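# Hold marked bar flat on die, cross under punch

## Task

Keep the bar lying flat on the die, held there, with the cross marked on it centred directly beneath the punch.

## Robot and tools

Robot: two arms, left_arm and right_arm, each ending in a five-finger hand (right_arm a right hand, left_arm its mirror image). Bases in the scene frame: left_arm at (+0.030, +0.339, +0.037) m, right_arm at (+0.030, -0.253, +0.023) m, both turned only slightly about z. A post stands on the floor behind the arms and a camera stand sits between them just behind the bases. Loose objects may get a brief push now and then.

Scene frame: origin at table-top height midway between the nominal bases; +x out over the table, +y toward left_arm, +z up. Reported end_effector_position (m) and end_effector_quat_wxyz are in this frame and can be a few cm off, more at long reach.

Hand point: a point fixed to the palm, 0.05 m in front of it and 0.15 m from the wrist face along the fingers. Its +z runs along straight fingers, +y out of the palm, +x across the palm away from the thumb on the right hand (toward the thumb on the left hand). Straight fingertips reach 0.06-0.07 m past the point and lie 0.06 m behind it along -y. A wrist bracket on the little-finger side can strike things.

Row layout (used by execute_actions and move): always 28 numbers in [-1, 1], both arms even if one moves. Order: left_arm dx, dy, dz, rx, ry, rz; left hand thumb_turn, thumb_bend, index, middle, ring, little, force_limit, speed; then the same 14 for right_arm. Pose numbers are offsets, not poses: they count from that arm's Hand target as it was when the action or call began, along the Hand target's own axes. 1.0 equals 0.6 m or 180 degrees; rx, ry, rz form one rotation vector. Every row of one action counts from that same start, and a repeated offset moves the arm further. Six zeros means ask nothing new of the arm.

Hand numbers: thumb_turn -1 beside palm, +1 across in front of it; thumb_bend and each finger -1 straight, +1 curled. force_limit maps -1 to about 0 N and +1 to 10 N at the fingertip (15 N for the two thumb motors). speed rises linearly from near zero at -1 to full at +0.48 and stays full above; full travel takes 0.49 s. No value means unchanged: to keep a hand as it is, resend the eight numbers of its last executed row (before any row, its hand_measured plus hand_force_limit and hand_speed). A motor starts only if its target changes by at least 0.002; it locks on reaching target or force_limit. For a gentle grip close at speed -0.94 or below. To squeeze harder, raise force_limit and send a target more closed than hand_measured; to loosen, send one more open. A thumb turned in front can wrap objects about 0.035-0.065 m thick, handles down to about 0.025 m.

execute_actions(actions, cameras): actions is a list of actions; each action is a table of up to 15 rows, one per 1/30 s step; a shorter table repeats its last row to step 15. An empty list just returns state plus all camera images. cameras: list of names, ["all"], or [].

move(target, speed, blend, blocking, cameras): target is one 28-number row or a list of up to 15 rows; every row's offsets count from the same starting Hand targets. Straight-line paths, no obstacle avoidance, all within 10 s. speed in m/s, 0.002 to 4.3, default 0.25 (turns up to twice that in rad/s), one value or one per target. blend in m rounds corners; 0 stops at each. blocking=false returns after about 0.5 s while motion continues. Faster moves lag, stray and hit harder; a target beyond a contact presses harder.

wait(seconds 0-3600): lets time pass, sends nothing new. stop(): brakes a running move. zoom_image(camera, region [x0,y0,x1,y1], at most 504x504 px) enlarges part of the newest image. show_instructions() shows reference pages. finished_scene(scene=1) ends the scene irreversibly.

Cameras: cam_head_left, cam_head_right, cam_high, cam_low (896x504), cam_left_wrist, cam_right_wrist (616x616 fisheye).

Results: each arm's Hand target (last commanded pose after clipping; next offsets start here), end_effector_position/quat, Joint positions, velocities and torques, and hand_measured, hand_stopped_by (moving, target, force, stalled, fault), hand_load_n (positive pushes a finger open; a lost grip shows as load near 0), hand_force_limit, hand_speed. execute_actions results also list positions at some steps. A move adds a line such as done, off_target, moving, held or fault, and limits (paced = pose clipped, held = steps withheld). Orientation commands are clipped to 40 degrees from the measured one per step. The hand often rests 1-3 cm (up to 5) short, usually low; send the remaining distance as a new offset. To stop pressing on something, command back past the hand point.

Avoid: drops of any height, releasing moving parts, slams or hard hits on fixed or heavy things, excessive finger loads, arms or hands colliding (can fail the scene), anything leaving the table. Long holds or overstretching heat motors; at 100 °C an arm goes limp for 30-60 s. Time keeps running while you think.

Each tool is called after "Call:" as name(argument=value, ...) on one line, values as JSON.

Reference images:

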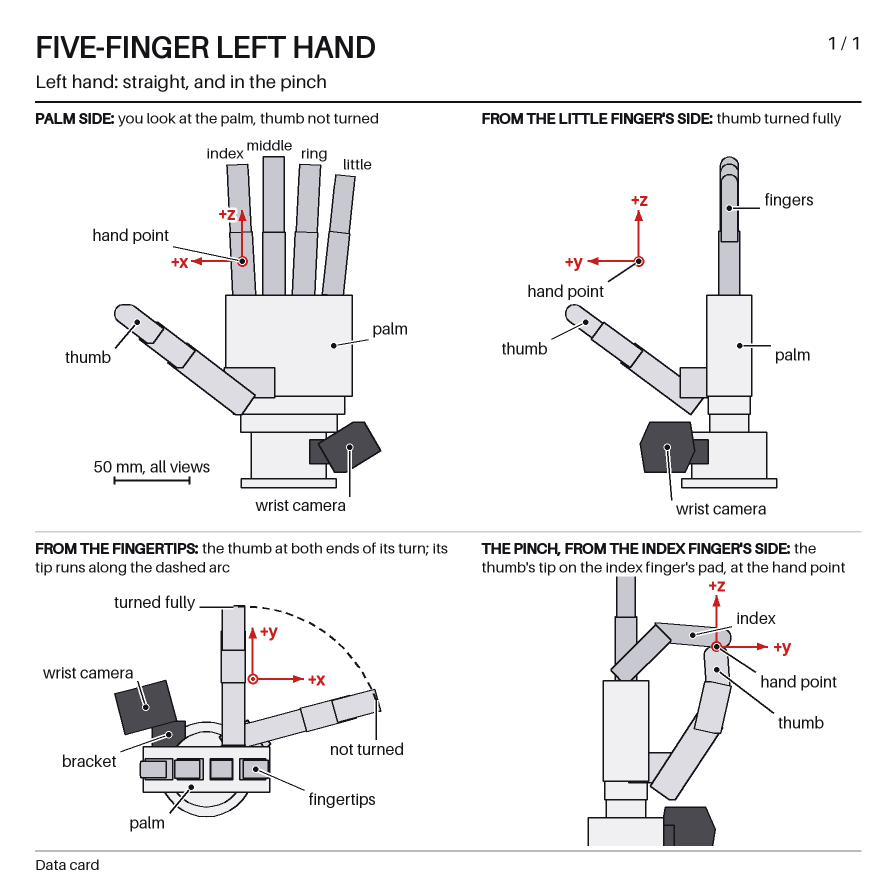

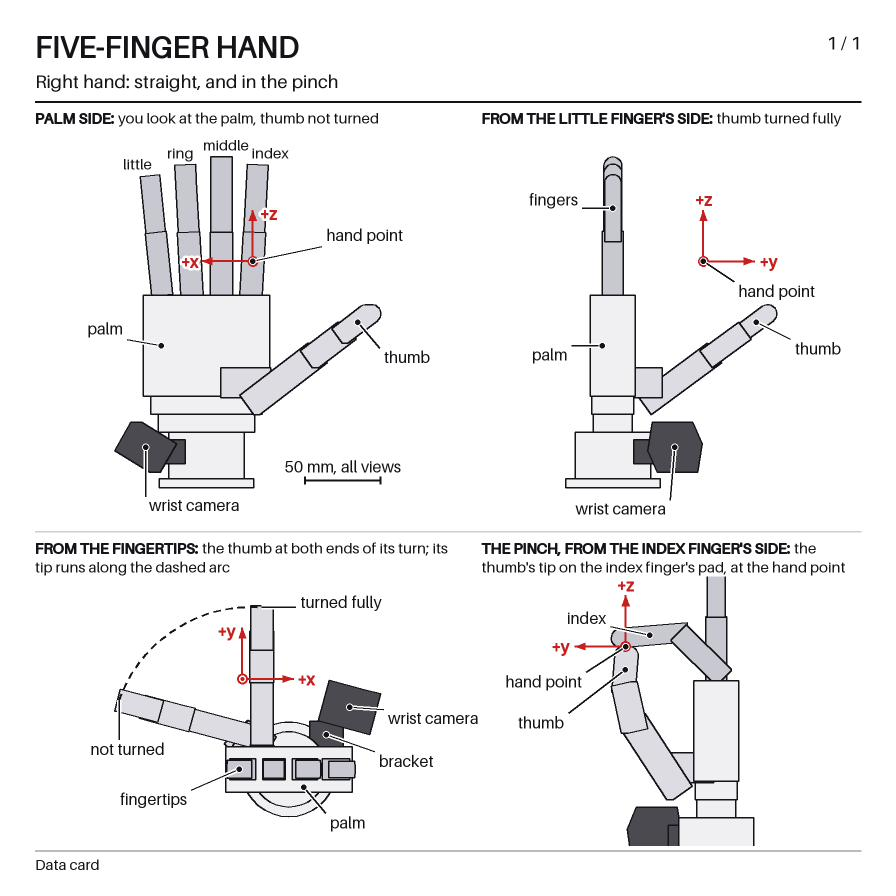

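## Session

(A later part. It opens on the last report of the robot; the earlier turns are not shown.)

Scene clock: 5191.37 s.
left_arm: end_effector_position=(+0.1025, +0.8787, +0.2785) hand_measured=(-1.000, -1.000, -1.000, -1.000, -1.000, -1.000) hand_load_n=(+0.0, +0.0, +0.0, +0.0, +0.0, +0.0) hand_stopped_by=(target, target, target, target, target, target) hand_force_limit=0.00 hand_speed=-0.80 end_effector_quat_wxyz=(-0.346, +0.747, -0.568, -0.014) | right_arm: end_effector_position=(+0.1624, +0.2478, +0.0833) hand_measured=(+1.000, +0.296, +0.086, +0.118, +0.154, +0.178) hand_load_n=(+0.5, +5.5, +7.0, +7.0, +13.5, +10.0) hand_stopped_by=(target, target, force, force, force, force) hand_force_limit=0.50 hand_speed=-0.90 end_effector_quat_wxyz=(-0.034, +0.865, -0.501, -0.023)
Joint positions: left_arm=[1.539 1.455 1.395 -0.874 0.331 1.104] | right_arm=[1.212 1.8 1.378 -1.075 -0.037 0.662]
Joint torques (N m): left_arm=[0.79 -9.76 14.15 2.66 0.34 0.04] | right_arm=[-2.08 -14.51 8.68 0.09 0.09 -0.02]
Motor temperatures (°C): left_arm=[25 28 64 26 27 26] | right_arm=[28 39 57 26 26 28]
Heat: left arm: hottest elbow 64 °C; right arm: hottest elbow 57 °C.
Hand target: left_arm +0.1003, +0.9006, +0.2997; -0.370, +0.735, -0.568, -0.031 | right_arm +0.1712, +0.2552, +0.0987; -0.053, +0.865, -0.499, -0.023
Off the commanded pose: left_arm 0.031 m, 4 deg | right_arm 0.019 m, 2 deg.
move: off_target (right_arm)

Call:
execute_actions(actions=[], cameras=["cam_low","cam_high","cam_right_wrist"])

Call:
zoom_image(camera="cam_high", region=[300, 110, 420, 230])

Call:
zoom_image(camera="cam_low", region=[320, 240, 450, 370])

Call:
zoom_image(camera="cam_right_wrist", region=[170, 0, 430, 160])

Scene clock: 5214.97 s.
left_arm: end_effector_position=(+0.1025, +0.8787, +0.2785) hand_measured=(-1.000, -1.000, -1.000, -1.000, -1.000, -1.000) hand_load_n=(+0.0, +0.0, +0.0, +0.0, +0.0, +0.0) hand_stopped_by=(target, target, target, target, target, target) hand_force_limit=0.00 hand_speed=-0.80 end_effector_quat_wxyz=(-0.346, +0.747, -0.568, -0.014) | right_arm: end_effector_position=(+0.1624, +0.2478, +0.0833) hand_measured=(+1.000, +0.296, +0.086, +0.118, +0.154, +0.178) hand_load_n=(+0.5, +5.5, +7.0, +7.0, +13.5, +10.0) hand_stopped_by=(target, target, force, force, force, force) hand_force_limit=0.50 hand_speed=-0.90 end_effector_quat_wxyz=(-0.034, +0.865, -0.501, -0.023)
Joint positions: left_arm=[1.539 1.455 1.395 -0.874 0.331 1.104] | right_arm=[1.212 1.8 1.378 -1.075 -0.037 0.662]
Joint velocities: within noise
Joint torques (N m): left_arm=[0.79 -9.7 14.15 2.66 0.33 0.04] | right_arm=[-2.02 -14.15 8.73 0.46 0.14 -0.08]
Motor temperatures (°C): left_arm=[25 28 64 26 27 26] | right_arm=[27 39 54 26 26 28]
Heat: left arm: hottest elbow 64 °C; right arm: hottest elbow 54 °C.
Hand target: left_arm +0.1003, +0.9006, +0.2997; -0.370, +0.735, -0.568, -0.031 | right_arm +0.1712, +0.2552, +0.0987; -0.053, +0.865, -0.499, -0.023
Off the commanded pose: left_arm 0.031 m, 4 deg | right_arm 0.019 m, 2 deg.
camera_calibration:
cam_right_wrist: T_world_to_cam=[[-0.68508, -0.72777, -0.03189, 0.28817], [-0.62539, 0.56512, 0.53807, -0.07937], [-0.37357, 0.38856, -0.8423, 0.15083]] pos_world=[0.20413, 0.19597, 0.17894]
Images, in order (width x height): cam_high 896x504, cam_low 896x504, cam_right_wrist 616x616.

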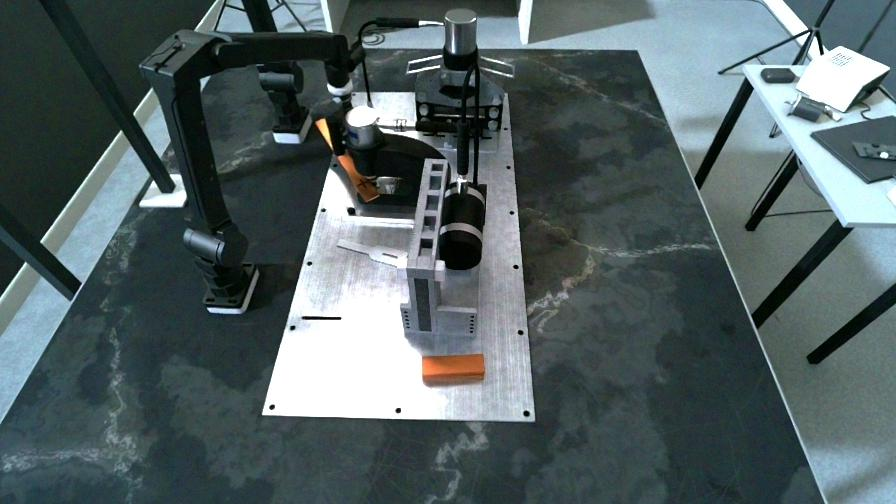

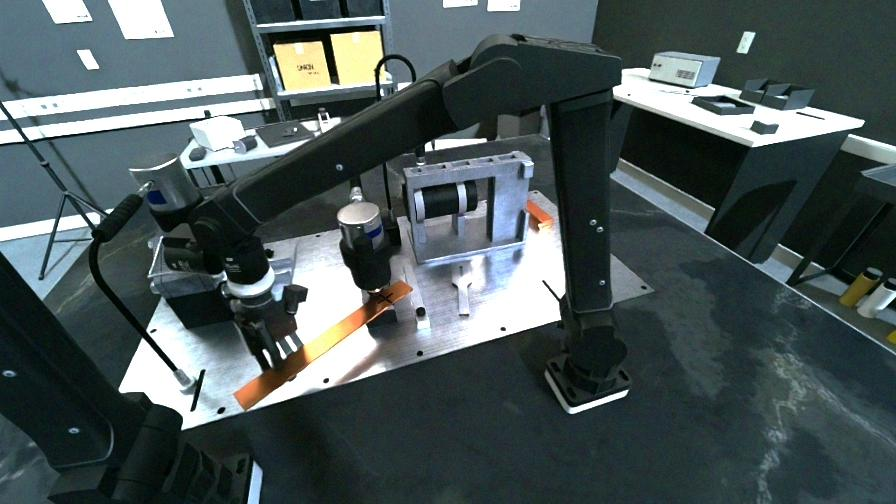

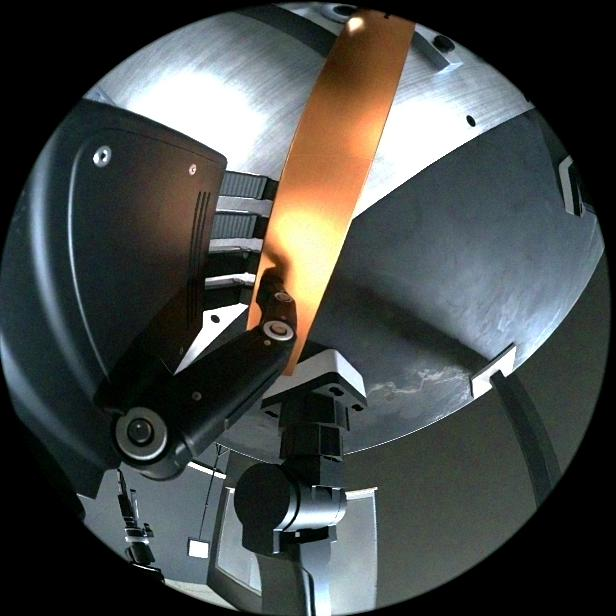

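Scaled by 4.200.

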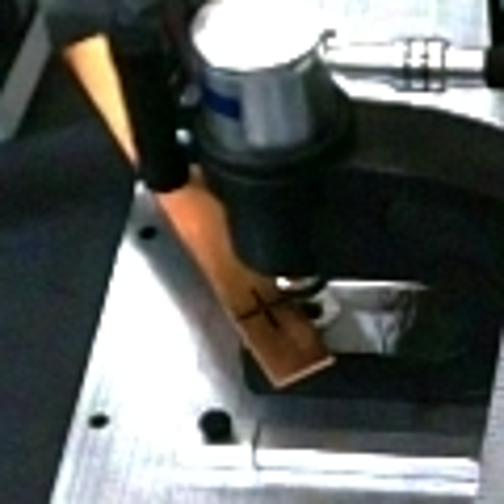

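Scaled by 3.877.

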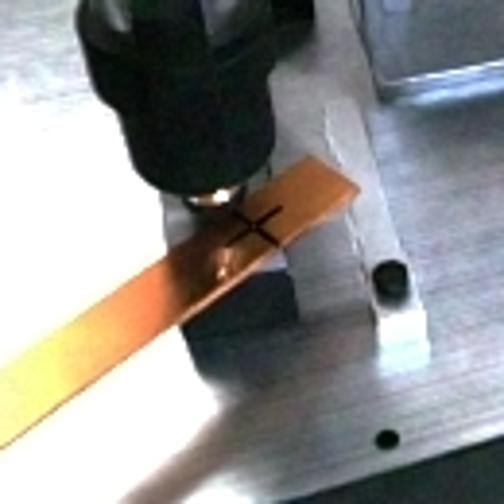

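Scaled by 1.938 from the camera's image (finer frame: 880x880).

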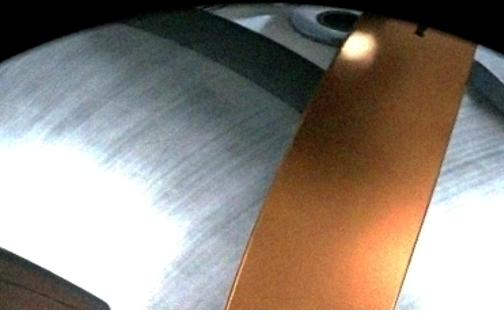

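Call:
move(target=[0,0,0,0,0,0,-1,-1,-1,-1,-1,-1,0,-0.8,0.004,-0.0168,0.0158,-0.0126,0.0101,0.0005,1,0.3,0.35,0.4,0.45,0.5,0.5,-0.9], speed=0.05)

Scene clock: 5230.30 s.
left_arm: end_effector_position=(+0.1025, +0.8787, +0.2785) hand_measured=(-1.000, -1.000, -1.000, -1.000, -1.000, -1.000) hand_load_n=(+0.0, +0.0, +0.0, -0.5, +0.0, +0.0) hand_stopped_by=(target, target, target, target, target, target) hand_force_limit=0.00 hand_speed=-0.80 end_effector_quat_wxyz=(-0.346, +0.747, -0.568, -0.014) | right_arm: end_effector_position=(+0.1645, +0.2379, +0.0610) hand_measured=(+1.000, +0.296, +0.086, +0.118, +0.154, +0.178) hand_load_n=(+0.5, +6.0, +7.5, +7.0, +13.0, +10.0) hand_stopped_by=(target, target, force, force, force, force) hand_force_limit=0.50 hand_speed=-0.90 end_effector_quat_wxyz=(+0.003, +0.866, -0.500, -0.017)
Joint positions: left_arm=[1.539 1.455 1.395 -0.874 0.331 1.104] | right_arm=[1.202 1.855 1.39 -1.109 -0.035 0.649]
Joint torques (N m): left_arm=[0.79 -9.7 14.15 2.66 0.33 0.04] | right_arm=[-1.67 -14.68 11.99 -0.65 0.04 -0.04]
Motor temperatures (°C): left_arm=[25 28 64 26 27 26] | right_arm=[27 40 53 26 26 28]
Heat: left arm: hottest elbow 64 °C; right arm: hottest elbow 53 °C.
Hand target: left_arm +0.1003, +0.9006, +0.2997; -0.370, +0.735, -0.568, -0.031 | right_arm +0.1812, +0.2592, +0.0898; -0.028, +0.865, -0.500, -0.020
Off the commanded pose: left_arm 0.031 m, 4 deg | right_arm 0.040 m, 4 deg.
move: off_target (right_arm)

Call:
move(target=[0,0,0,0,0,0,-1,-1,-1,-1,-1,-1,0,-0.8,-0.0113,-0.0563,-0.0178,0.0058,-0.005,0,1,0.3,0.35,0.4,0.45,0.5,0.5,-0.9], speed=0.05)

Scene clock: 5260.23 s.
left_arm: end_effector_position=(+0.1025, +0.8787, +0.2785) hand_measured=(-1.000, -1.000, -1.000, -1.000, -1.000, -1.000) hand_load_n=(-0.5, +0.0, +0.0, +0.0, +0.0, +0.0) hand_stopped_by=(target, target, target, target, target, target) hand_force_limit=0.00 hand_speed=-0.80 end_effector_quat_wxyz=(-0.346, +0.747, -0.568, -0.014) | right_arm: end_effector_position=(+0.1908, +0.2609, +0.0702) hand_measured=(+1.000, +0.296, +0.086, +0.118, +0.154, +0.178) hand_load_n=(+0.5, +6.0, +7.0, +6.5, +13.5, +10.0) hand_stopped_by=(target, target, force, force, force, force) hand_force_limit=0.50 hand_speed=-0.90 end_effector_quat_wxyz=(-0.008, +0.865, -0.501, -0.020)
Joint positions: left_arm=[1.539 1.455 1.395 -0.874 0.331 1.104] | right_arm=[1.173 1.904 1.493 -1.14 -0.039 0.622]
Joint torques (N m): left_arm=[0.79 -9.7 14.15 2.66 0.33 0.04] | right_arm=[-2.55 -15.27 12.3 -0.64 0.15 -0.1]
Motor temperatures (°C): left_arm=[25 29 64 26 27 26] | right_arm=[27 40 55 26 26 28]
Heat: left arm: hottest elbow 64 °C; right arm: hottest elbow 55 °C.
Hand target: left_arm +0.1003, +0.9006, +0.2997; -0.370, +0.735, -0.568, -0.031 | right_arm +0.2072, +0.2813, +0.1020; -0.040, +0.865, -0.500, -0.022
Off the commanded pose: left_arm 0.031 m, 4 deg | right_arm 0.041 m, 4 deg.
move: off_target (right_arm)

Call:
execute_actions(actions=[], cameras=["cam_low","cam_high","cam_right_wrist"])

Call:
zoom_image(camera="cam_high", region=[330, 140, 410, 220])

Call:
zoom_image(camera="cam_low", region=[330, 240, 430, 340])

Call:
zoom_image(camera="cam_right_wrist", region=[250, 0, 450, 120])

Scene clock: 5267.63 s.
left_arm: end_effector_position=(+0.1025, +0.8787, +0.2785) hand_measured=(-1.000, -1.000, -1.000, -1.000, -1.000, -1.000) hand_load_n=(-0.5, +0.0, +0.0, +0.0, +0.0, +0.0) hand_stopped_by=(target, target, target, target, target, target) hand_force_limit=0.00 hand_speed=-0.80 end_effector_quat_wxyz=(-0.346, +0.747, -0.568, -0.014) | right_arm: end_effector_position=(+0.1908, +0.2609, +0.0702) hand_measured=(+1.000, +0.296, +0.086, +0.118, +0.154, +0.178) hand_load_n=(+0.5, +6.0, +7.0, +6.5, +13.5, +10.0) hand_stopped_by=(target, target, force, force, force, force) hand_force_limit=0.50 hand_speed=-0.90 end_effector_quat_wxyz=(-0.008, +0.865, -0.501, -0.020)
Joint positions: left_arm=[1.539 1.455 1.395 -0.874 0.331 1.104] | right_arm=[1.173 1.904 1.493 -1.14 -0.039 0.622]
Joint velocities: within noise
Joint torques (N m): left_arm=[0.85 -9.7 14.15 2.66 0.33 0.04] | right_arm=[-2.08 -16.44 12.21 -0.79 0.05 -0.11]
Motor temperatures (°C): left_arm=[25 29 64 26 27 26] | right_arm=[27 40 54 26 26 28]
Heat: left arm: hottest elbow 64 °C; right arm: hottest elbow 54 °C.
Hand target: left_arm +0.1003, +0.9006, +0.2997; -0.370, +0.735, -0.568, -0.031 | right_arm +0.2072, +0.2813, +0.1020; -0.040, +0.865, -0.500, -0.022
Off the commanded pose: left_arm 0.031 m, 4 deg | right_arm 0.041 m, 4 deg.
camera_calibration:
cam_right_wrist: T_world_to_cam=[[-0.68412, -0.72915, 0.01773, 0.31348], [-0.61499, 0.58974, 0.52344, -0.06934], [-0.39213, 0.34719, -0.85188, 0.16044]] pos_world=[0.23473, 0.21377, 0.16742]
Images, in order (width x height): cam_high 896x504, cam_low 896x504, cam_right_wrist 616x616.

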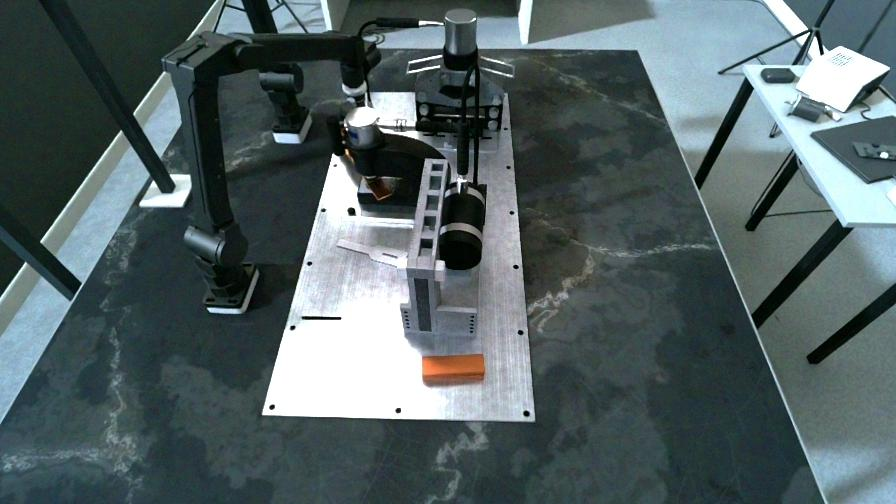

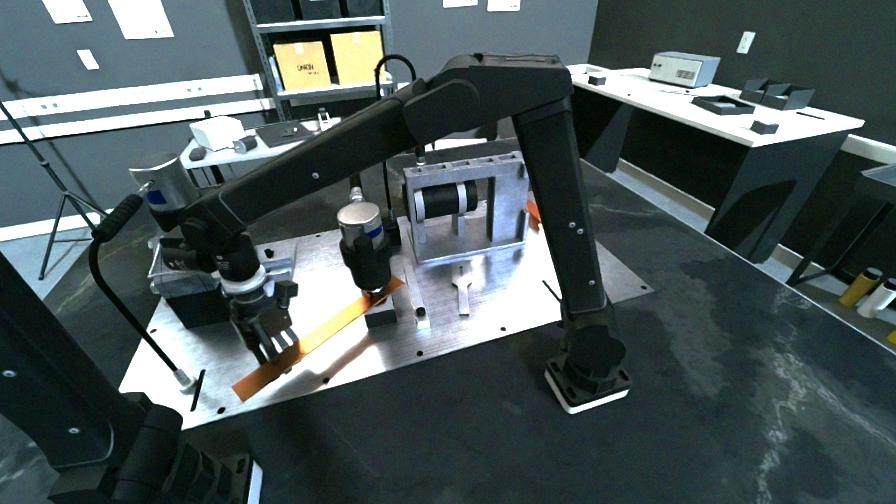

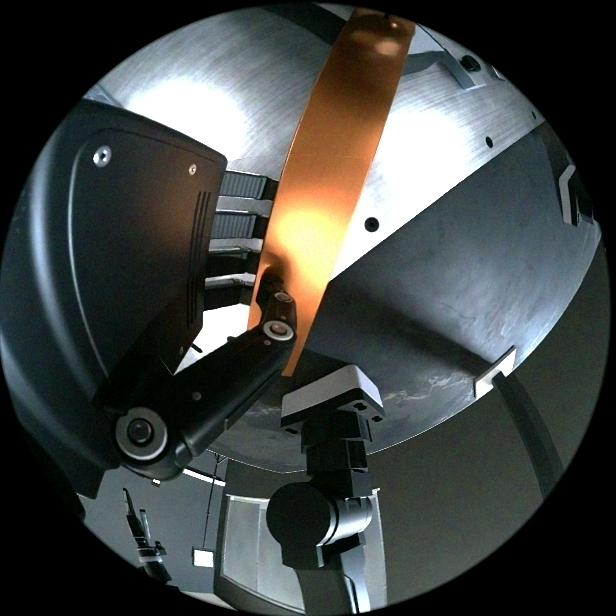

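Scaled by 6.300.

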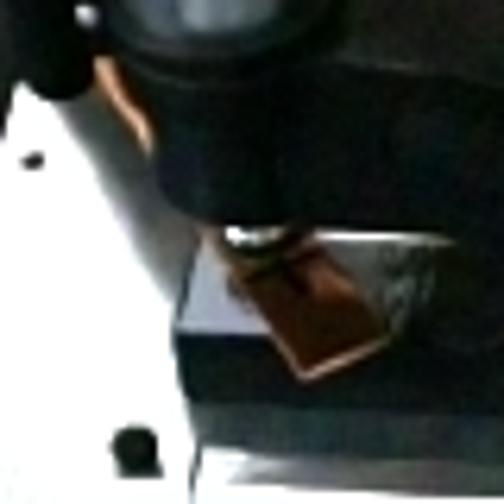

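Scaled by 5.040.

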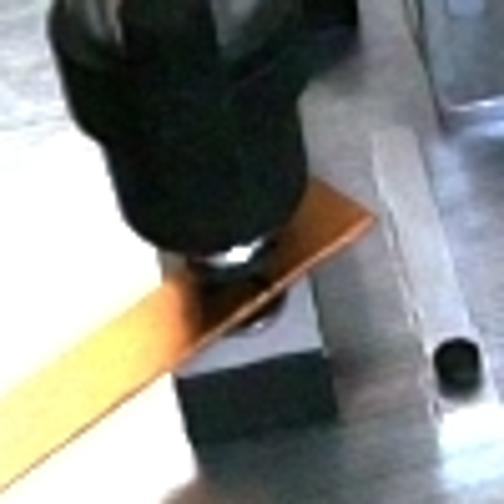

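Scaled by 2.520 from the camera's image (finer frame: 880x880).

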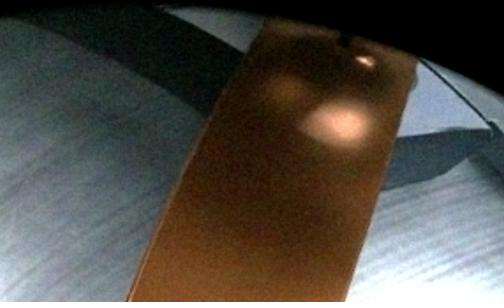

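Call:
move(target=[0,0,0,0,0,0,-1,-1,-1,-1,-1,-1,0,-0.8,-0.0025,0.0062,0.0134,0,0,0,1,0.3,0.35,0.4,0.45,0.5,0.5,-0.9], speed=0.04)

Scene clock: 5329.43 s.
left_arm: end_effector_position=(+0.1025, +0.8787, +0.2785) hand_measured=(-1.000, -1.000, -1.000, -1.000, -1.000, -1.000) hand_load_n=(+0.0, +0.0, +0.0, +0.0, +0.0, +0.0) hand_stopped_by=(target, target, target, target, target, target) hand_force_limit=0.00 hand_speed=-0.80 end_effector_quat_wxyz=(-0.346, +0.747, -0.568, -0.014) | right_arm: end_effector_position=(+0.1906, +0.2604, +0.0671) hand_measured=(+1.000, +0.296, +0.086, +0.118, +0.154, +0.178) hand_load_n=(+0.5, +5.5, +7.0, +7.0, +13.5, +10.0) hand_stopped_by=(target, target, force, force, force, force) hand_force_limit=0.50 hand_speed=-0.90 end_effector_quat_wxyz=(-0.005, +0.865, -0.501, -0.020)
Joint positions: left_arm=[1.539 1.455 1.395 -0.874 0.331 1.104] | right_arm=[1.173 1.91 1.493 -1.14 -0.039 0.622]
Joint torques (N m): left_arm=[0.79 -9.7 14.15 2.67 0.34 0.04] | right_arm=[-0.97 -16.03 11.11 0.02 0.07 -0.01]
Motor temperatures (°C): left_arm=[25 29 65 26 27 26] | right_arm=[27 38 53 26 26 28]
Heat: left arm: hottest elbow 65 °C; right arm: hottest elbow 53 °C.
Hand target: left_arm +0.1003, +0.9006, +0.2997; -0.370, +0.735, -0.568, -0.031 | right_arm +0.2033, +0.2814, +0.0937; -0.039, +0.865, -0.500, -0.022
Off the commanded pose: left_arm 0.031 m, 4 deg | right_arm 0.036 m, 4 deg.
move: off_target (right_arm)

Call:
move(target=[0,0,0,0,0,0,-1,-1,-1,-1,-1,-1,0,-0.8,-0.009,0.0063,0.007,0,0,0,1,0.3,0.35,0.4,0.45,0.5,0.5,-0.9], speed=0.04)

Scene clock: 5337.37 s.
left_arm: end_effector_position=(+0.1025, +0.8787, +0.2785) hand_measured=(-1.000, -1.000, -1.000, -1.000, -1.000, -1.000) hand_load_n=(+0.0, +0.0, +0.0, +0.0, +0.0, +0.0) hand_stopped_by=(target, target, target, target, target, target) hand_force_limit=0.00 hand_speed=-0.80 end_effector_quat_wxyz=(-0.346, +0.747, -0.568, -0.014) | right_arm: end_effector_position=(+0.1914, +0.2621, +0.0653) hand_measured=(+1.000, +0.296, +0.086, +0.118, +0.154, +0.178) hand_load_n=(+0.5, +5.5, +7.5, +7.0, +12.5, +9.5) hand_stopped_by=(target, target, force, force, force, force) hand_force_limit=0.50 hand_speed=-0.90 end_effector_quat_wxyz=(-0.007, +0.865, -0.501, -0.020)
Joint positions: left_arm=[1.539 1.455 1.395 -0.874 0.331 1.104] | right_arm=[1.173 1.913 1.493 -1.132 -0.039 0.622]
Joint torques (N m): left_arm=[0.79 -9.7 14.15 2.66 0.33 0.04] | right_arm=[-0.62 -15.33 10.66 0.01 0.1 0.13]
Motor temperatures (°C): left_arm=[25 29 65 26 27 26] | right_arm=[27 38 52 26 26 28]
Heat: left arm: hottest elbow 65 °C; right arm: hottest elbow 52 °C.
Hand target: left_arm +0.1003, +0.9006, +0.2997; -0.370, +0.735, -0.568, -0.031 | right_arm +0.1973, +0.2846, +0.0898; -0.039, +0.865, -0.500, -0.022
Off the commanded pose: left_arm 0.031 m, 4 deg | right_arm 0.034 m, 4 deg.
move: off_target (right_arm)

Call:
move(target=[0,0,0,0,0,0,-1,-1,-1,-1,-1,-1,0,-0.8,-0.0085,0.008,0.004,0,0,0,1,0.3,0.35,0.4,0.45,0.5,0.5,-0.9], speed=0.04, cameras=["cam_low","cam_high","cam_right_wrist"])

Call:
zoom_image(camera="cam_high", region=[340, 150, 400, 210])

Call:
zoom_image(camera="cam_low", region=[340, 260, 420, 330])

Call:
zoom_image(camera="cam_right_wrist", region=[320, 0, 440, 80])

Scene clock: 5347.93 s.
left_arm: end_effector_position=(+0.1025, +0.8787, +0.2785) hand_measured=(-1.000, -1.000, -1.000, -1.000, -1.000, -1.000) hand_load_n=(+0.0, +0.0, +0.0, +0.0, +0.0, +0.0) hand_stopped_by=(target, target, target, target, target, target) hand_force_limit=0.00 hand_speed=-0.80 end_effector_quat_wxyz=(-0.346, +0.747, -0.568, -0.014) | right_arm: end_effector_position=(+0.1880, +0.2643, +0.0652) hand_measured=(+1.000, +0.296, +0.086, +0.118, +0.154, +0.178) hand_load_n=(+1.0, +5.5, +8.5, +7.0, +12.0, +8.5) hand_stopped_by=(target, target, force, force, force, force) hand_force_limit=0.50 hand_speed=-0.90 end_effector_quat_wxyz=(-0.009, +0.866, -0.499, -0.021)
Joint positions: left_arm=[1.539 1.455 1.395 -0.874 0.331 1.104] | right_arm=[1.18 1.913 1.493 -1.128 -0.039 0.626]
Joint torques (N m): left_arm=[0.79 -9.7 14.15 2.66 0.33 0.04] | right_arm=[-0.56 -14.74 10.44 0.14 0.09 0.22]
Motor temperatures (°C): left_arm=[25 29 65 26 27 26] | right_arm=[27 38 52 26 26 28]
Heat: left arm: hottest elbow 65 °C; right arm: hottest elbow 52 °C.
Hand target: left_arm +0.1003, +0.9006, +0.2997; -0.370, +0.735, -0.568, -0.031 | right_arm +0.1905, +0.2868, +0.0876; -0.039, +0.865, -0.500, -0.022
Off the commanded pose: left_arm 0.031 m, 4 deg | right_arm 0.032 m, 3 deg.
move: off_target (right_arm)
cam_right_wrist: T_world_to_cam=[[-0.68158, -0.73157, 0.0157, 0.31447], [-0.61749, 0.58654, 0.5241, -0.06917], [-0.39263, 0.34752, -0.85151, 0.15384]] pos_world=[0.23203, 0.21717, 0.16232]
Images, in order (width x height): cam_high 896x504, cam_low 896x504, cam_right_wrist 616x616.

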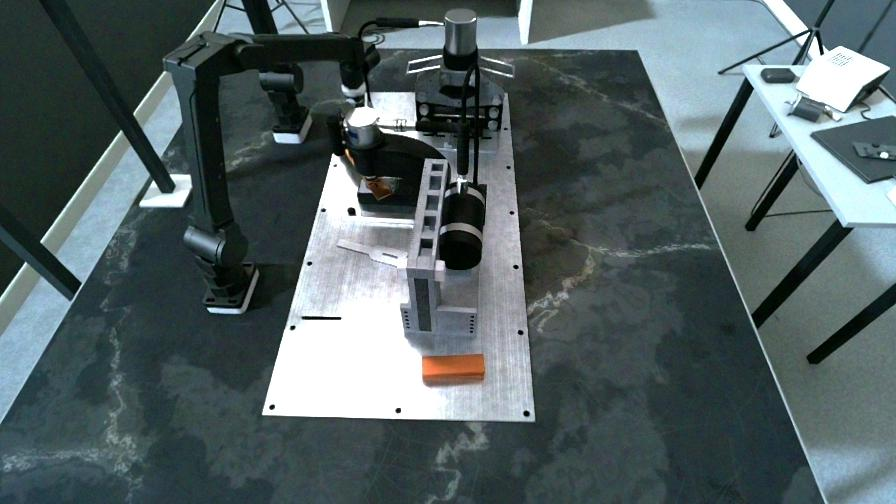

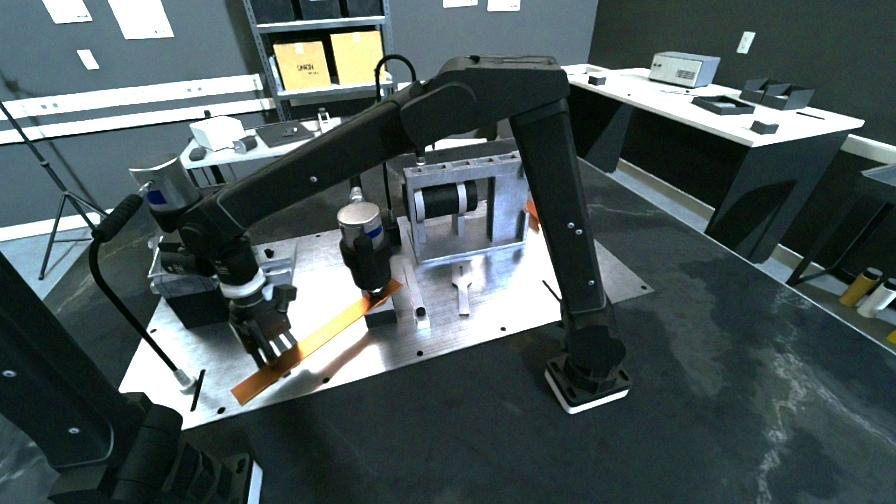

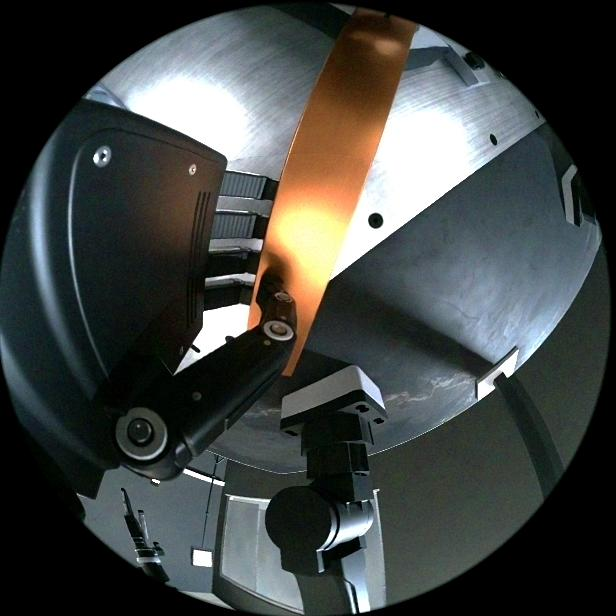

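Scaled by 8.400.

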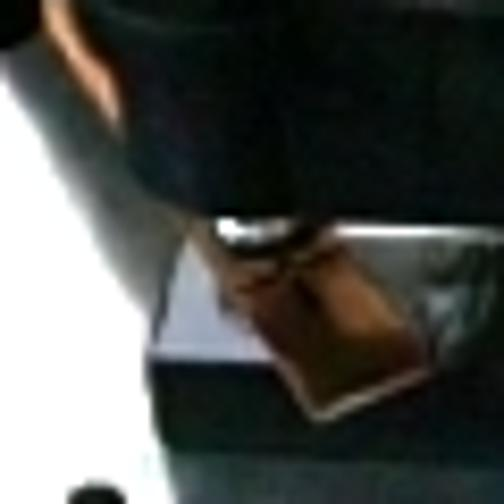

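Scaled by 6.300.

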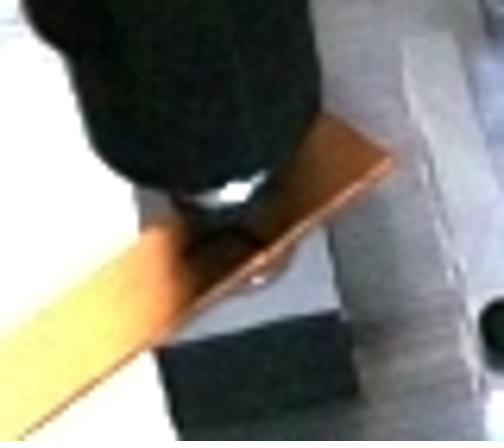

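Scaled by 4.200 from the camera's image (finer frame: 880x880).

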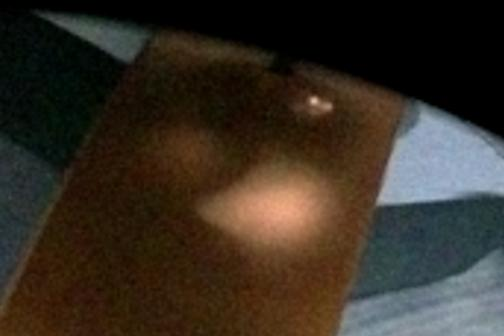

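Call:
move(target=[0,0,0,0,0,0,-1,-1,-1,-1,-1,-1,0,-0.8,0.0006,0.009,-0.002,0,0,0,1,0.3,0.35,0.4,0.45,0.5,0.5,-0.9], speed=0.04)

Scene clock: 5436.27 s.
left_arm: end_effector_position=(+0.1025, +0.8787, +0.2785) hand_measured=(-1.000, -1.000, -1.000, -1.000, -1.000, -1.000) hand_load_n=(+0.0, +0.0, +0.0, +0.0, +0.0, +0.0) hand_stopped_by=(target, target, target, target, target, target) hand_force_limit=0.00 hand_speed=-0.80 end_effector_quat_wxyz=(-0.346, +0.747, -0.568, -0.014) | right_arm: end_effector_position=(+0.1865, +0.2659, +0.0651) hand_measured=(+1.000, +0.296, +0.086, +0.118, +0.154, +0.178) hand_load_n=(+0.5, +5.5, +9.0, +7.0, +11.5, +8.0) hand_stopped_by=(target, target, force, force, force, force) hand_force_limit=0.50 hand_speed=-0.90 end_effector_quat_wxyz=(-0.011, +0.866, -0.499, -0.020)
Joint positions: left_arm=[1.539 1.455 1.395 -0.874 0.331 1.104] | right_arm=[1.184 1.913 1.493 -1.125 -0.038 0.63]
Joint torques (N m): left_arm=[0.79 -9.7 14.16 2.66 0.34 0.04] | right_arm=[-0.79 -16.15 9.03 0.46 0.08 0.17]
Motor temperatures (°C): left_arm=[25 29 65 26 27 26] | right_arm=[27 38 50 26 26 28]
Heat: left arm: hottest elbow 65 °C; right arm: hottest elbow 50 °C.
Hand target: left_arm +0.1003, +0.9006, +0.2997; -0.370, +0.735, -0.568, -0.031 | right_arm +0.1860, +0.2837, +0.0885; -0.039, +0.865, -0.500, -0.022
Off the commanded pose: left_arm 0.031 m, 4 deg | right_arm 0.029 m, 3 deg.
move: off_target (right_arm)

Call:
move(target=[0,0,0,0,0,0,-1,-1,-1,-1,-1,-1,0,-0.8,0.0075,0.013,-0.0015,0,0,0,1,0.3,0.35,0.4,0.45,0.5,0.5,-0.9], speed=0.04)

Scene clock: 5442.77 s.
left_arm: end_effector_position=(+0.1025, +0.8787, +0.2785) hand_measured=(-1.000, -1.000, -1.000, -1.000, -1.000, -1.000) hand_load_n=(+0.0, +0.0, +0.0, +0.0, +0.0, +0.0) hand_stopped_by=(target, target, target, target, target, target) hand_force_limit=0.00 hand_speed=-0.80 end_effector_quat_wxyz=(-0.346, +0.747, -0.568, -0.014) | right_arm: end_effector_position=(+0.1865, +0.2668, +0.0631) hand_measured=(+1.000, +0.296, +0.086, +0.118, +0.154, +0.178) hand_load_n=(+0.5, +5.5, +9.5, +7.0, +10.0, +6.0) hand_stopped_by=(target, target, force, force, force, force) hand_force_limit=0.50 hand_speed=-0.90 end_effector_quat_wxyz=(-0.014, +0.866, -0.499, -0.019)
Joint positions: left_arm=[1.539 1.455 1.395 -0.874 0.331 1.104] | right_arm=[1.186 1.913 1.488 -1.115 -0.035 0.632]
Joint torques (N m): left_arm=[0.79 -9.7 14.15 2.66 0.33 0.04] | right_arm=[-0.15 -17.61 7.06 0.17 0.02 0.18]
Motor temperatures (°C): left_arm=[25 29 65 26 27 26] | right_arm=[27 38 50 26 26 28]
Heat: left arm: hottest elbow 65 °C; right arm: hottest elbow 50 °C.
Hand target: left_arm +0.1003, +0.9006, +0.2997; -0.370, +0.735, -0.568, -0.031 | right_arm +0.1815, +0.2758, +0.0887; -0.039, +0.865, -0.500, -0.022
Off the commanded pose: left_arm 0.031 m, 4 deg | right_arm 0.028 m, 3 deg.
move: off_target (right_arm)

Call:
move(target=[0,0,0,0,0,0,-1,-1,-1,-1,-1,-1,0,-0.8,0.001,0.004,-0.02,0,0,0,1,0.3,0.35,0.4,0.45,0.5,0.5,-0.9], speed=0.04)

Scene clock: 5449.37 s.
left_arm: end_effector_position=(+0.1025, +0.8787, +0.2785) hand_measured=(-1.000, -1.000, -1.000, -1.000, -1.000, -1.000) hand_load_n=(+0.0, +0.0, -0.5, +0.0, +0.0, +0.0) hand_stopped_by=(target, target, target, target, target, target) hand_force_limit=0.00 hand_speed=-0.80 end_effector_quat_wxyz=(-0.346, +0.747, -0.568, -0.014) | right_arm: end_effector_position=(+0.1863, +0.2664, +0.0656) hand_measured=(+1.000, +0.296, +0.086, +0.118, +0.154, +0.178) hand_load_n=(+0.5, +5.5, +8.0, +7.0, +12.0, +8.5) hand_stopped_by=(target, target, force, force, force, force) hand_force_limit=0.50 hand_speed=-0.90 end_effector_quat_wxyz=(-0.014, +0.866, -0.500, -0.019)
Joint positions: left_arm=[1.539 1.455 1.395 -0.874 0.331 1.104] | right_arm=[1.186 1.908 1.488 -1.119 -0.035 0.633]
Joint torques (N m): left_arm=[0.79 -9.76 14.15 2.67 0.33 0.04] | right_arm=[0.21 -18.78 7.38 -0.35 -0.08 0.16]
Motor temperatures (°C): left_arm=[25 29 65 26 27 26] | right_arm=[27 39 50 26 26 28]
Heat: left arm: hottest elbow 65 °C; right arm: hottest elbow 50 °C.
Hand target: left_arm +0.1003, +0.9006, +0.2997; -0.370, +0.735, -0.568, -0.031 | right_arm +0.1798, +0.2730, +0.1006; -0.039, +0.865, -0.500, -0.022
Off the commanded pose: left_arm 0.031 m, 4 deg | right_arm 0.036 m, 3 deg.
move: off_target (right_arm)

Call:
move(target=[0,0,0,0,0,0,-1,-1,-1,-1,-1,-1,0,-0.8,0.0018,0.0058,-0.0135,0,0,0,1,0.3,0.35,0.4,0.45,0.5,0.5,-0.9], speed=0.04)

Scene clock: 5455.50 s.
left_arm: end_effector_position=(+0.1025, +0.8787, +0.2785) hand_measured=(-1.000, -1.000, -1.000, -1.000, -1.000, -1.000) hand_load_n=(+0.0, +0.0, +0.0, +0.0, +0.0, +0.0) hand_stopped_by=(target, target, target, target, target, target) hand_force_limit=0.00 hand_speed=-0.80 end_effector_quat_wxyz=(-0.346, +0.747, -0.568, -0.014) | right_arm: end_effector_position=(+0.1821, +0.2641, +0.0707) hand_measured=(+1.000, +0.296, +0.086, +0.118, +0.154, +0.178) hand_load_n=(+0.5, +5.5, +7.0, +7.0, +13.5, +10.0) hand_stopped_by=(target, target, force, force, force, force) hand_force_limit=0.50 hand_speed=-0.90 end_effector_quat_wxyz=(-0.013, +0.866, -0.500, -0.020)
Joint positions: left_arm=[1.539 1.455 1.395 -0.874 0.331 1.104] | right_arm=[1.19 1.895 1.482 -1.127 -0.037 0.638]
Joint torques (N m): left_arm=[0.79 -9.7 14.15 2.66 0.33 0.04] | right_arm=[-0.21 -18.73 7.42 -0.57 0.08 0.17]
Motor temperatures (°C): left_arm=[25 29 65 26 27 26] | right_arm=[27 39 49 26 26 28]
Heat: left arm: hottest elbow 65 °C; right arm: hottest elbow 49 °C.
Hand target: left_arm +0.1003, +0.9006, +0.2997; -0.370, +0.735, -0.568, -0.031 | right_arm +0.1773, +0.2695, +0.1083; -0.039, +0.865, -0.500, -0.022
Off the commanded pose: left_arm 0.031 m, 4 deg | right_arm 0.038 m, 3 deg.
move: off_target (right_arm)

Call:
execute_actions(actions=[], cameras=["cam_low","cam_high","cam_right_wrist"])

Call:
zoom_image(camera="cam_high", region=[340, 150, 400, 210])

Call:
zoom_image(camera="cam_low", region=[340, 260, 420, 330])

Scene clock: 5465.53 s.
left_arm: end_effector_position=(+0.1025, +0.8787, +0.2785) hand_measured=(-1.000, -1.000, -1.000, -1.000, -1.000, -1.000) hand_load_n=(+0.0, +0.0, +0.0, +0.0, +0.0, -0.5) hand_stopped_by=(target, target, target, target, target, target) hand_force_limit=0.00 hand_speed=-0.80 end_effector_quat_wxyz=(-0.346, +0.747, -0.568, -0.014) | right_arm: end_effector_position=(+0.1821, +0.2641, +0.0707) hand_measured=(+1.000, +0.296, +0.086, +0.118, +0.154, +0.178) hand_load_n=(+0.5, +6.0, +7.0, +7.0, +13.5, +10.0) hand_stopped_by=(target, target, force, force, force, force) hand_force_limit=0.50 hand_speed=-0.90 end_effector_quat_wxyz=(-0.013, +0.865, -0.500, -0.020)
Joint positions: left_arm=[1.539 1.455 1.395 -0.874 0.331 1.104] | right_arm=[1.19 1.895 1.482 -1.127 -0.037 0.638]
Joint velocities: within noise
Joint torques (N m): left_arm=[0.73 -9.7 14.15 2.66 0.33 0.04] | right_arm=[-0.38 -19.02 7.54 -0.72 0.1 0.15]
Motor temperatures (°C): left_arm=[25 29 65 26 27 26] | right_arm=[27 39 49 26 26 28]
Heat: left arm: hottest elbow 65 °C; right arm: hottest elbow 49 °C.
Hand target: left_arm +0.1003, +0.9006, +0.2997; -0.370, +0.735, -0.568, -0.031 | right_arm +0.1773, +0.2695, +0.1083; -0.039, +0.865, -0.500, -0.022
Off the commanded pose: left_arm 0.031 m, 4 deg | right_arm 0.038 m, 3 deg.
camera_calibration:
cam_right_wrist: T_world_to_cam=[[-0.68367, -0.72975, 0.00772, 0.31057], [-0.61828, 0.5848, 0.52511, -0.07511], [-0.38771, 0.35423, -0.851, 0.15356]] pos_world=[0.22543, 0.21617, 0.16772]
Images, in order (width x height): cam_high 896x504, cam_low 896x504, cam_right_wrist 616x616.

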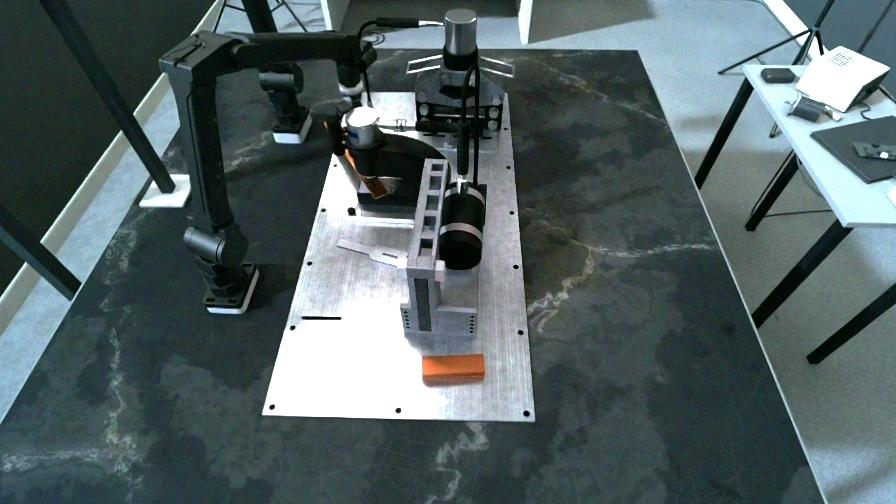

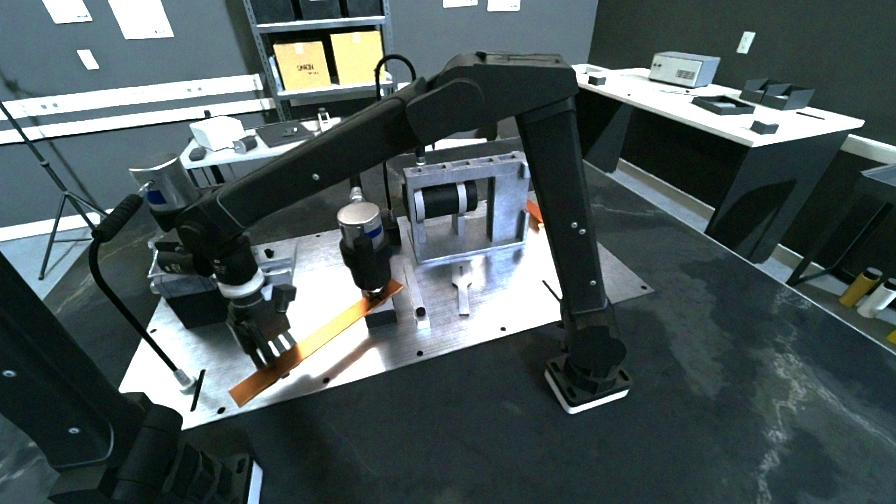

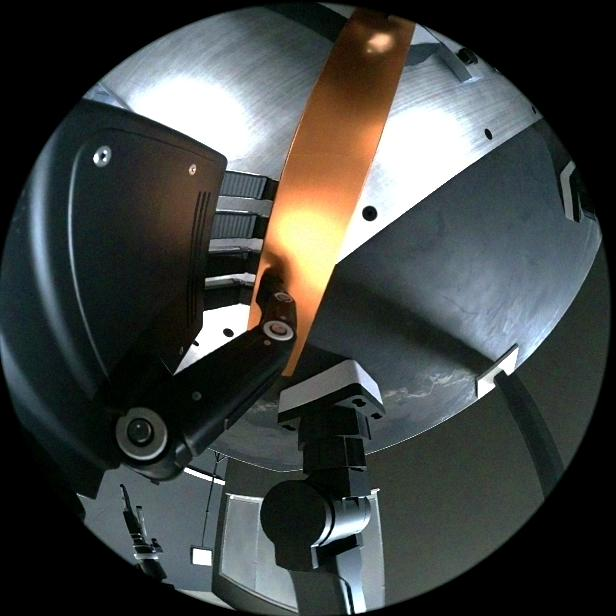

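Scaled by 8.400.

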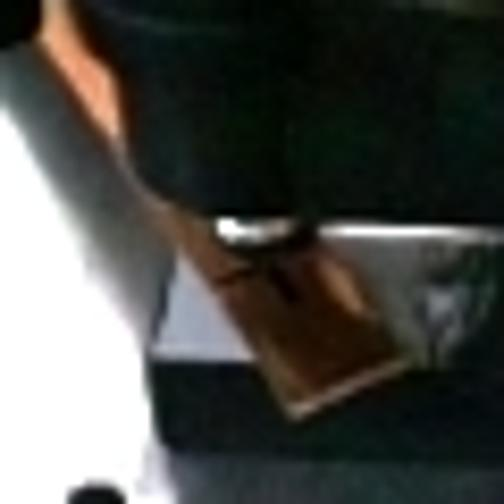

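Scaled by 6.300.

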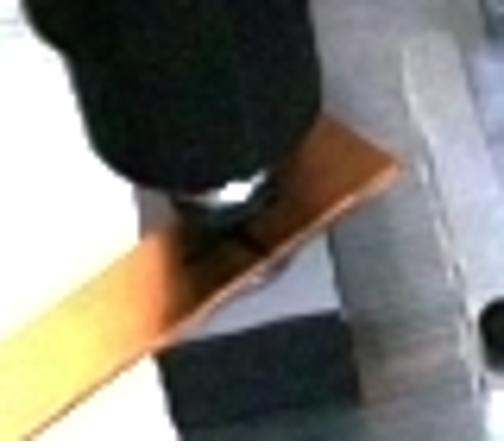

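Call:
move(target=[0,0,0,0,0,0,-1,-1,-1,-1,-1,-1,0,-0.8,0.0093,-0.0005,0.0162,0,0,0,1,0.3,0.35,0.4,0.45,0.5,0.5,-0.9], speed=0.04)

Scene clock: 5488.03 s.
left_arm: end_effector_position=(+0.1025, +0.8787, +0.2785) hand_measured=(-1.000, -1.000, -1.000, -1.000, -1.000, -1.000) hand_load_n=(+0.0, +0.0, +0.0, +0.0, +0.0, +0.0) hand_stopped_by=(target, target, target, target, target, target) hand_force_limit=0.00 hand_speed=-0.80 end_effector_quat_wxyz=(-0.346, +0.747, -0.568, -0.014) | right_arm: end_effector_position=(+0.1787, +0.2565, +0.0636) hand_measured=(+1.000, +0.296, +0.086, +0.118, +0.154, +0.178) hand_load_n=(+0.5, +5.5, +8.0, +7.0, +13.0, +9.5) hand_stopped_by=(target, target, force, force, force, force) hand_force_limit=0.50 hand_speed=-0.90 end_effector_quat_wxyz=(-0.004, +0.865, -0.501, -0.019)
Joint positions: left_arm=[1.539 1.455 1.395 -0.874 0.331 1.104] | right_arm=[1.19 1.895 1.46 -1.123 -0.037 0.638]
Joint torques (N m): left_arm=[0.79 -9.7 14.15 2.66 0.33 0.04] | right_arm=[-1.55 -19.02 7.23 0.18 0.06 0.1]
Motor temperatures (°C): left_arm=[25 29 65 26 27 26] | right_arm=[27 39 47 26 26 28]
Heat: left arm: hottest elbow 65 °C; right arm: hottest elbow 47 °C.
Hand target: left_arm +0.1003, +0.9006, +0.2997; -0.370, +0.735, -0.568, -0.031 | right_arm +0.1804, +0.2658, +0.0981; -0.039, +0.865, -0.500, -0.022
Off the commanded pose: left_arm 0.031 m, 4 deg | right_arm 0.036 m, 4 deg.
move: off_target (right_arm)

Call:
move(target=[0,0,0,0,0,0,-1,-1,-1,-1,-1,-1,0,-0.8,-0.0078,-0.0418,-0.005,0,0,0,1,0.3,0.35,0.4,0.45,0.5,0.5,-0.9], speed=0.05)

Scene clock: 5512.90 s.
left_arm: end_effector_position=(+0.1025, +0.8787, +0.2785) hand_measured=(-1.000, -1.000, -1.000, -1.000, -1.000, -1.000) hand_load_n=(+0.0, +0.0, +0.0, +0.0, +0.0, +0.0) hand_stopped_by=(target, target, target, target, target, target) hand_force_limit=0.00 hand_speed=-0.80 end_effector_quat_wxyz=(-0.346, +0.747, -0.568, -0.014) | right_arm: end_effector_position=(+0.1829, +0.2624, +0.0711) hand_measured=(+1.000, +0.296, +0.086, +0.118, +0.154, +0.178) hand_load_n=(+0.5, +5.5, +7.0, +7.0, +13.5, +10.5) hand_stopped_by=(target, target, force, force, force, force) hand_force_limit=0.50 hand_speed=-0.90 end_effector_quat_wxyz=(-0.008, +0.866, -0.500, -0.020)
Joint positions: left_arm=[1.539 1.455 1.395 -0.874 0.331 1.104] | right_arm=[1.187 1.898 1.487 -1.139 -0.038 0.635]
Joint torques (N m): left_arm=[0.79 -9.7 14.13 2.66 0.34 0.04] | right_arm=[-2.61 -15.09 12.22 -0.8 0.08 -0.07]
Motor temperatures (°C): left_arm=[25 29 65 26 27 26] | right_arm=[27 39 47 26 26 28]
Heat: left arm: hottest elbow 65 °C; right arm: hottest elbow 47 °C.
Hand target: left_arm +0.1003, +0.9006, +0.2997; -0.370, +0.735, -0.568, -0.031 | right_arm +0.1998, +0.2820, +0.1027; -0.039, +0.865, -0.500, -0.022
Off the commanded pose: left_arm 0.031 m, 4 deg | right_arm 0.041 m, 4 deg.
move: off_target (right_arm)

Call:
move(target=[0,0,0,0,0,0,-1,-1,-1,-1,-1,-1,0,-0.8,0.0014,0.001,0.0165,0,0,0,1,0.3,0.35,0.4,0.45,0.5,0.5,-0.9], speed=0.04)

Scene clock: 5518.83 s.
left_arm: end_effector_position=(+0.1025, +0.8787, +0.2785) hand_measured=(-1.000, -1.000, -1.000, -1.000, -1.000, -1.000) hand_load_n=(-0.5, -0.5, +0.0, +0.0, +0.0, +0.0) hand_stopped_by=(target, target, target, target, target, target) hand_force_limit=0.00 hand_speed=-0.80 end_effector_quat_wxyz=(-0.346, +0.747, -0.568, -0.014) | right_arm: end_effector_position=(+0.1829, +0.2623, +0.0656) hand_measured=(+1.000, +0.296, +0.086, +0.118, +0.154, +0.178) hand_load_n=(+0.5, +6.0, +7.0, +6.5, +13.5, +10.0) hand_stopped_by=(target, target, force, force, force, force) hand_force_limit=0.50 hand_speed=-0.90 end_effector_quat_wxyz=(-0.004, +0.866, -0.500, -0.019)
Joint positions: left_arm=[1.539 1.455 1.395 -0.874 0.331 1.104] | right_arm=[1.187 1.909 1.487 -1.136 -0.038 0.634]
Joint torques (N m): left_arm=[0.79 -9.7 14.15 2.66 0.33 0.04] | right_arm=[-2.67 -15.33 11.06 -0.08 0.07 -0.1]
Motor temperatures (°C): left_arm=[25 29 65 26 27 26] | right_arm=[27 39 47 26 26 28]
Heat: left arm: hottest elbow 65 °C; right arm: hottest elbow 47 °C.
Hand target: left_arm +0.1003, +0.9006, +0.2997; -0.370, +0.735, -0.568, -0.031 | right_arm +0.1997, +0.2819, +0.0929; -0.039, +0.865, -0.500, -0.022
Off the commanded pose: left_arm 0.031 m, 4 deg | right_arm 0.037 m, 4 deg.
move: off_target (right_arm)

Call:
move(target=[0,0,0,0,0,0,-1,-1,-1,-1,-1,-1,0,-0.8,-0.0005,-0.002,0.0085,0,0,0,1,0.3,0.35,0.4,0.45,0.5,0.5,-0.9], speed=0.04)

Scene clock: 5525.77 s.
left_arm: end_effector_position=(+0.1025, +0.8787, +0.2785) hand_measured=(-1.000, -1.000, -1.000, -1.000, -1.000, -1.000) hand_load_n=(+0.0, +0.0, +0.0, +0.0, +0.0, +0.0) hand_stopped_by=(target, target, target, target, target, target) hand_force_limit=0.00 hand_speed=-0.80 end_effector_quat_wxyz=(-0.346, +0.747, -0.568, -0.014) | right_arm: end_effector_position=(+0.1835, +0.2636, +0.0638) hand_measured=(+1.000, +0.296, +0.086, +0.118, +0.154, +0.178) hand_load_n=(+0.5, +5.5, +9.0, +7.0, +11.5, +8.0) hand_stopped_by=(target, target, force, force, force, force) hand_force_limit=0.50 hand_speed=-0.90 end_effector_quat_wxyz=(-0.006, +0.866, -0.500, -0.020)
Joint positions: left_arm=[1.539 1.455 1.395 -0.874 0.331 1.104] | right_arm=[1.187 1.912 1.487 -1.13 -0.038 0.634]
Joint torques (N m): left_arm=[0.79 -9.7 14.13 2.67 0.33 0.04] | right_arm=[-2.37 -15.74 10.97 0.02 0.09 -0.06]
Motor temperatures (°C): left_arm=[25 29 65 26 27 26] | right_arm=[27 39 47 26 26 28]
Heat: left arm: hottest elbow 65 °C; right arm: hottest elbow 47 °C.
Hand target: left_arm +0.1003, +0.9006, +0.2997; -0.370, +0.735, -0.568, -0.031 | right_arm +0.2006, +0.2832, +0.0878; -0.039, +0.865, -0.500, -0.022
Off the commanded pose: left_arm 0.031 m, 4 deg | right_arm 0.035 m, 4 deg.
move: off_target (right_arm)


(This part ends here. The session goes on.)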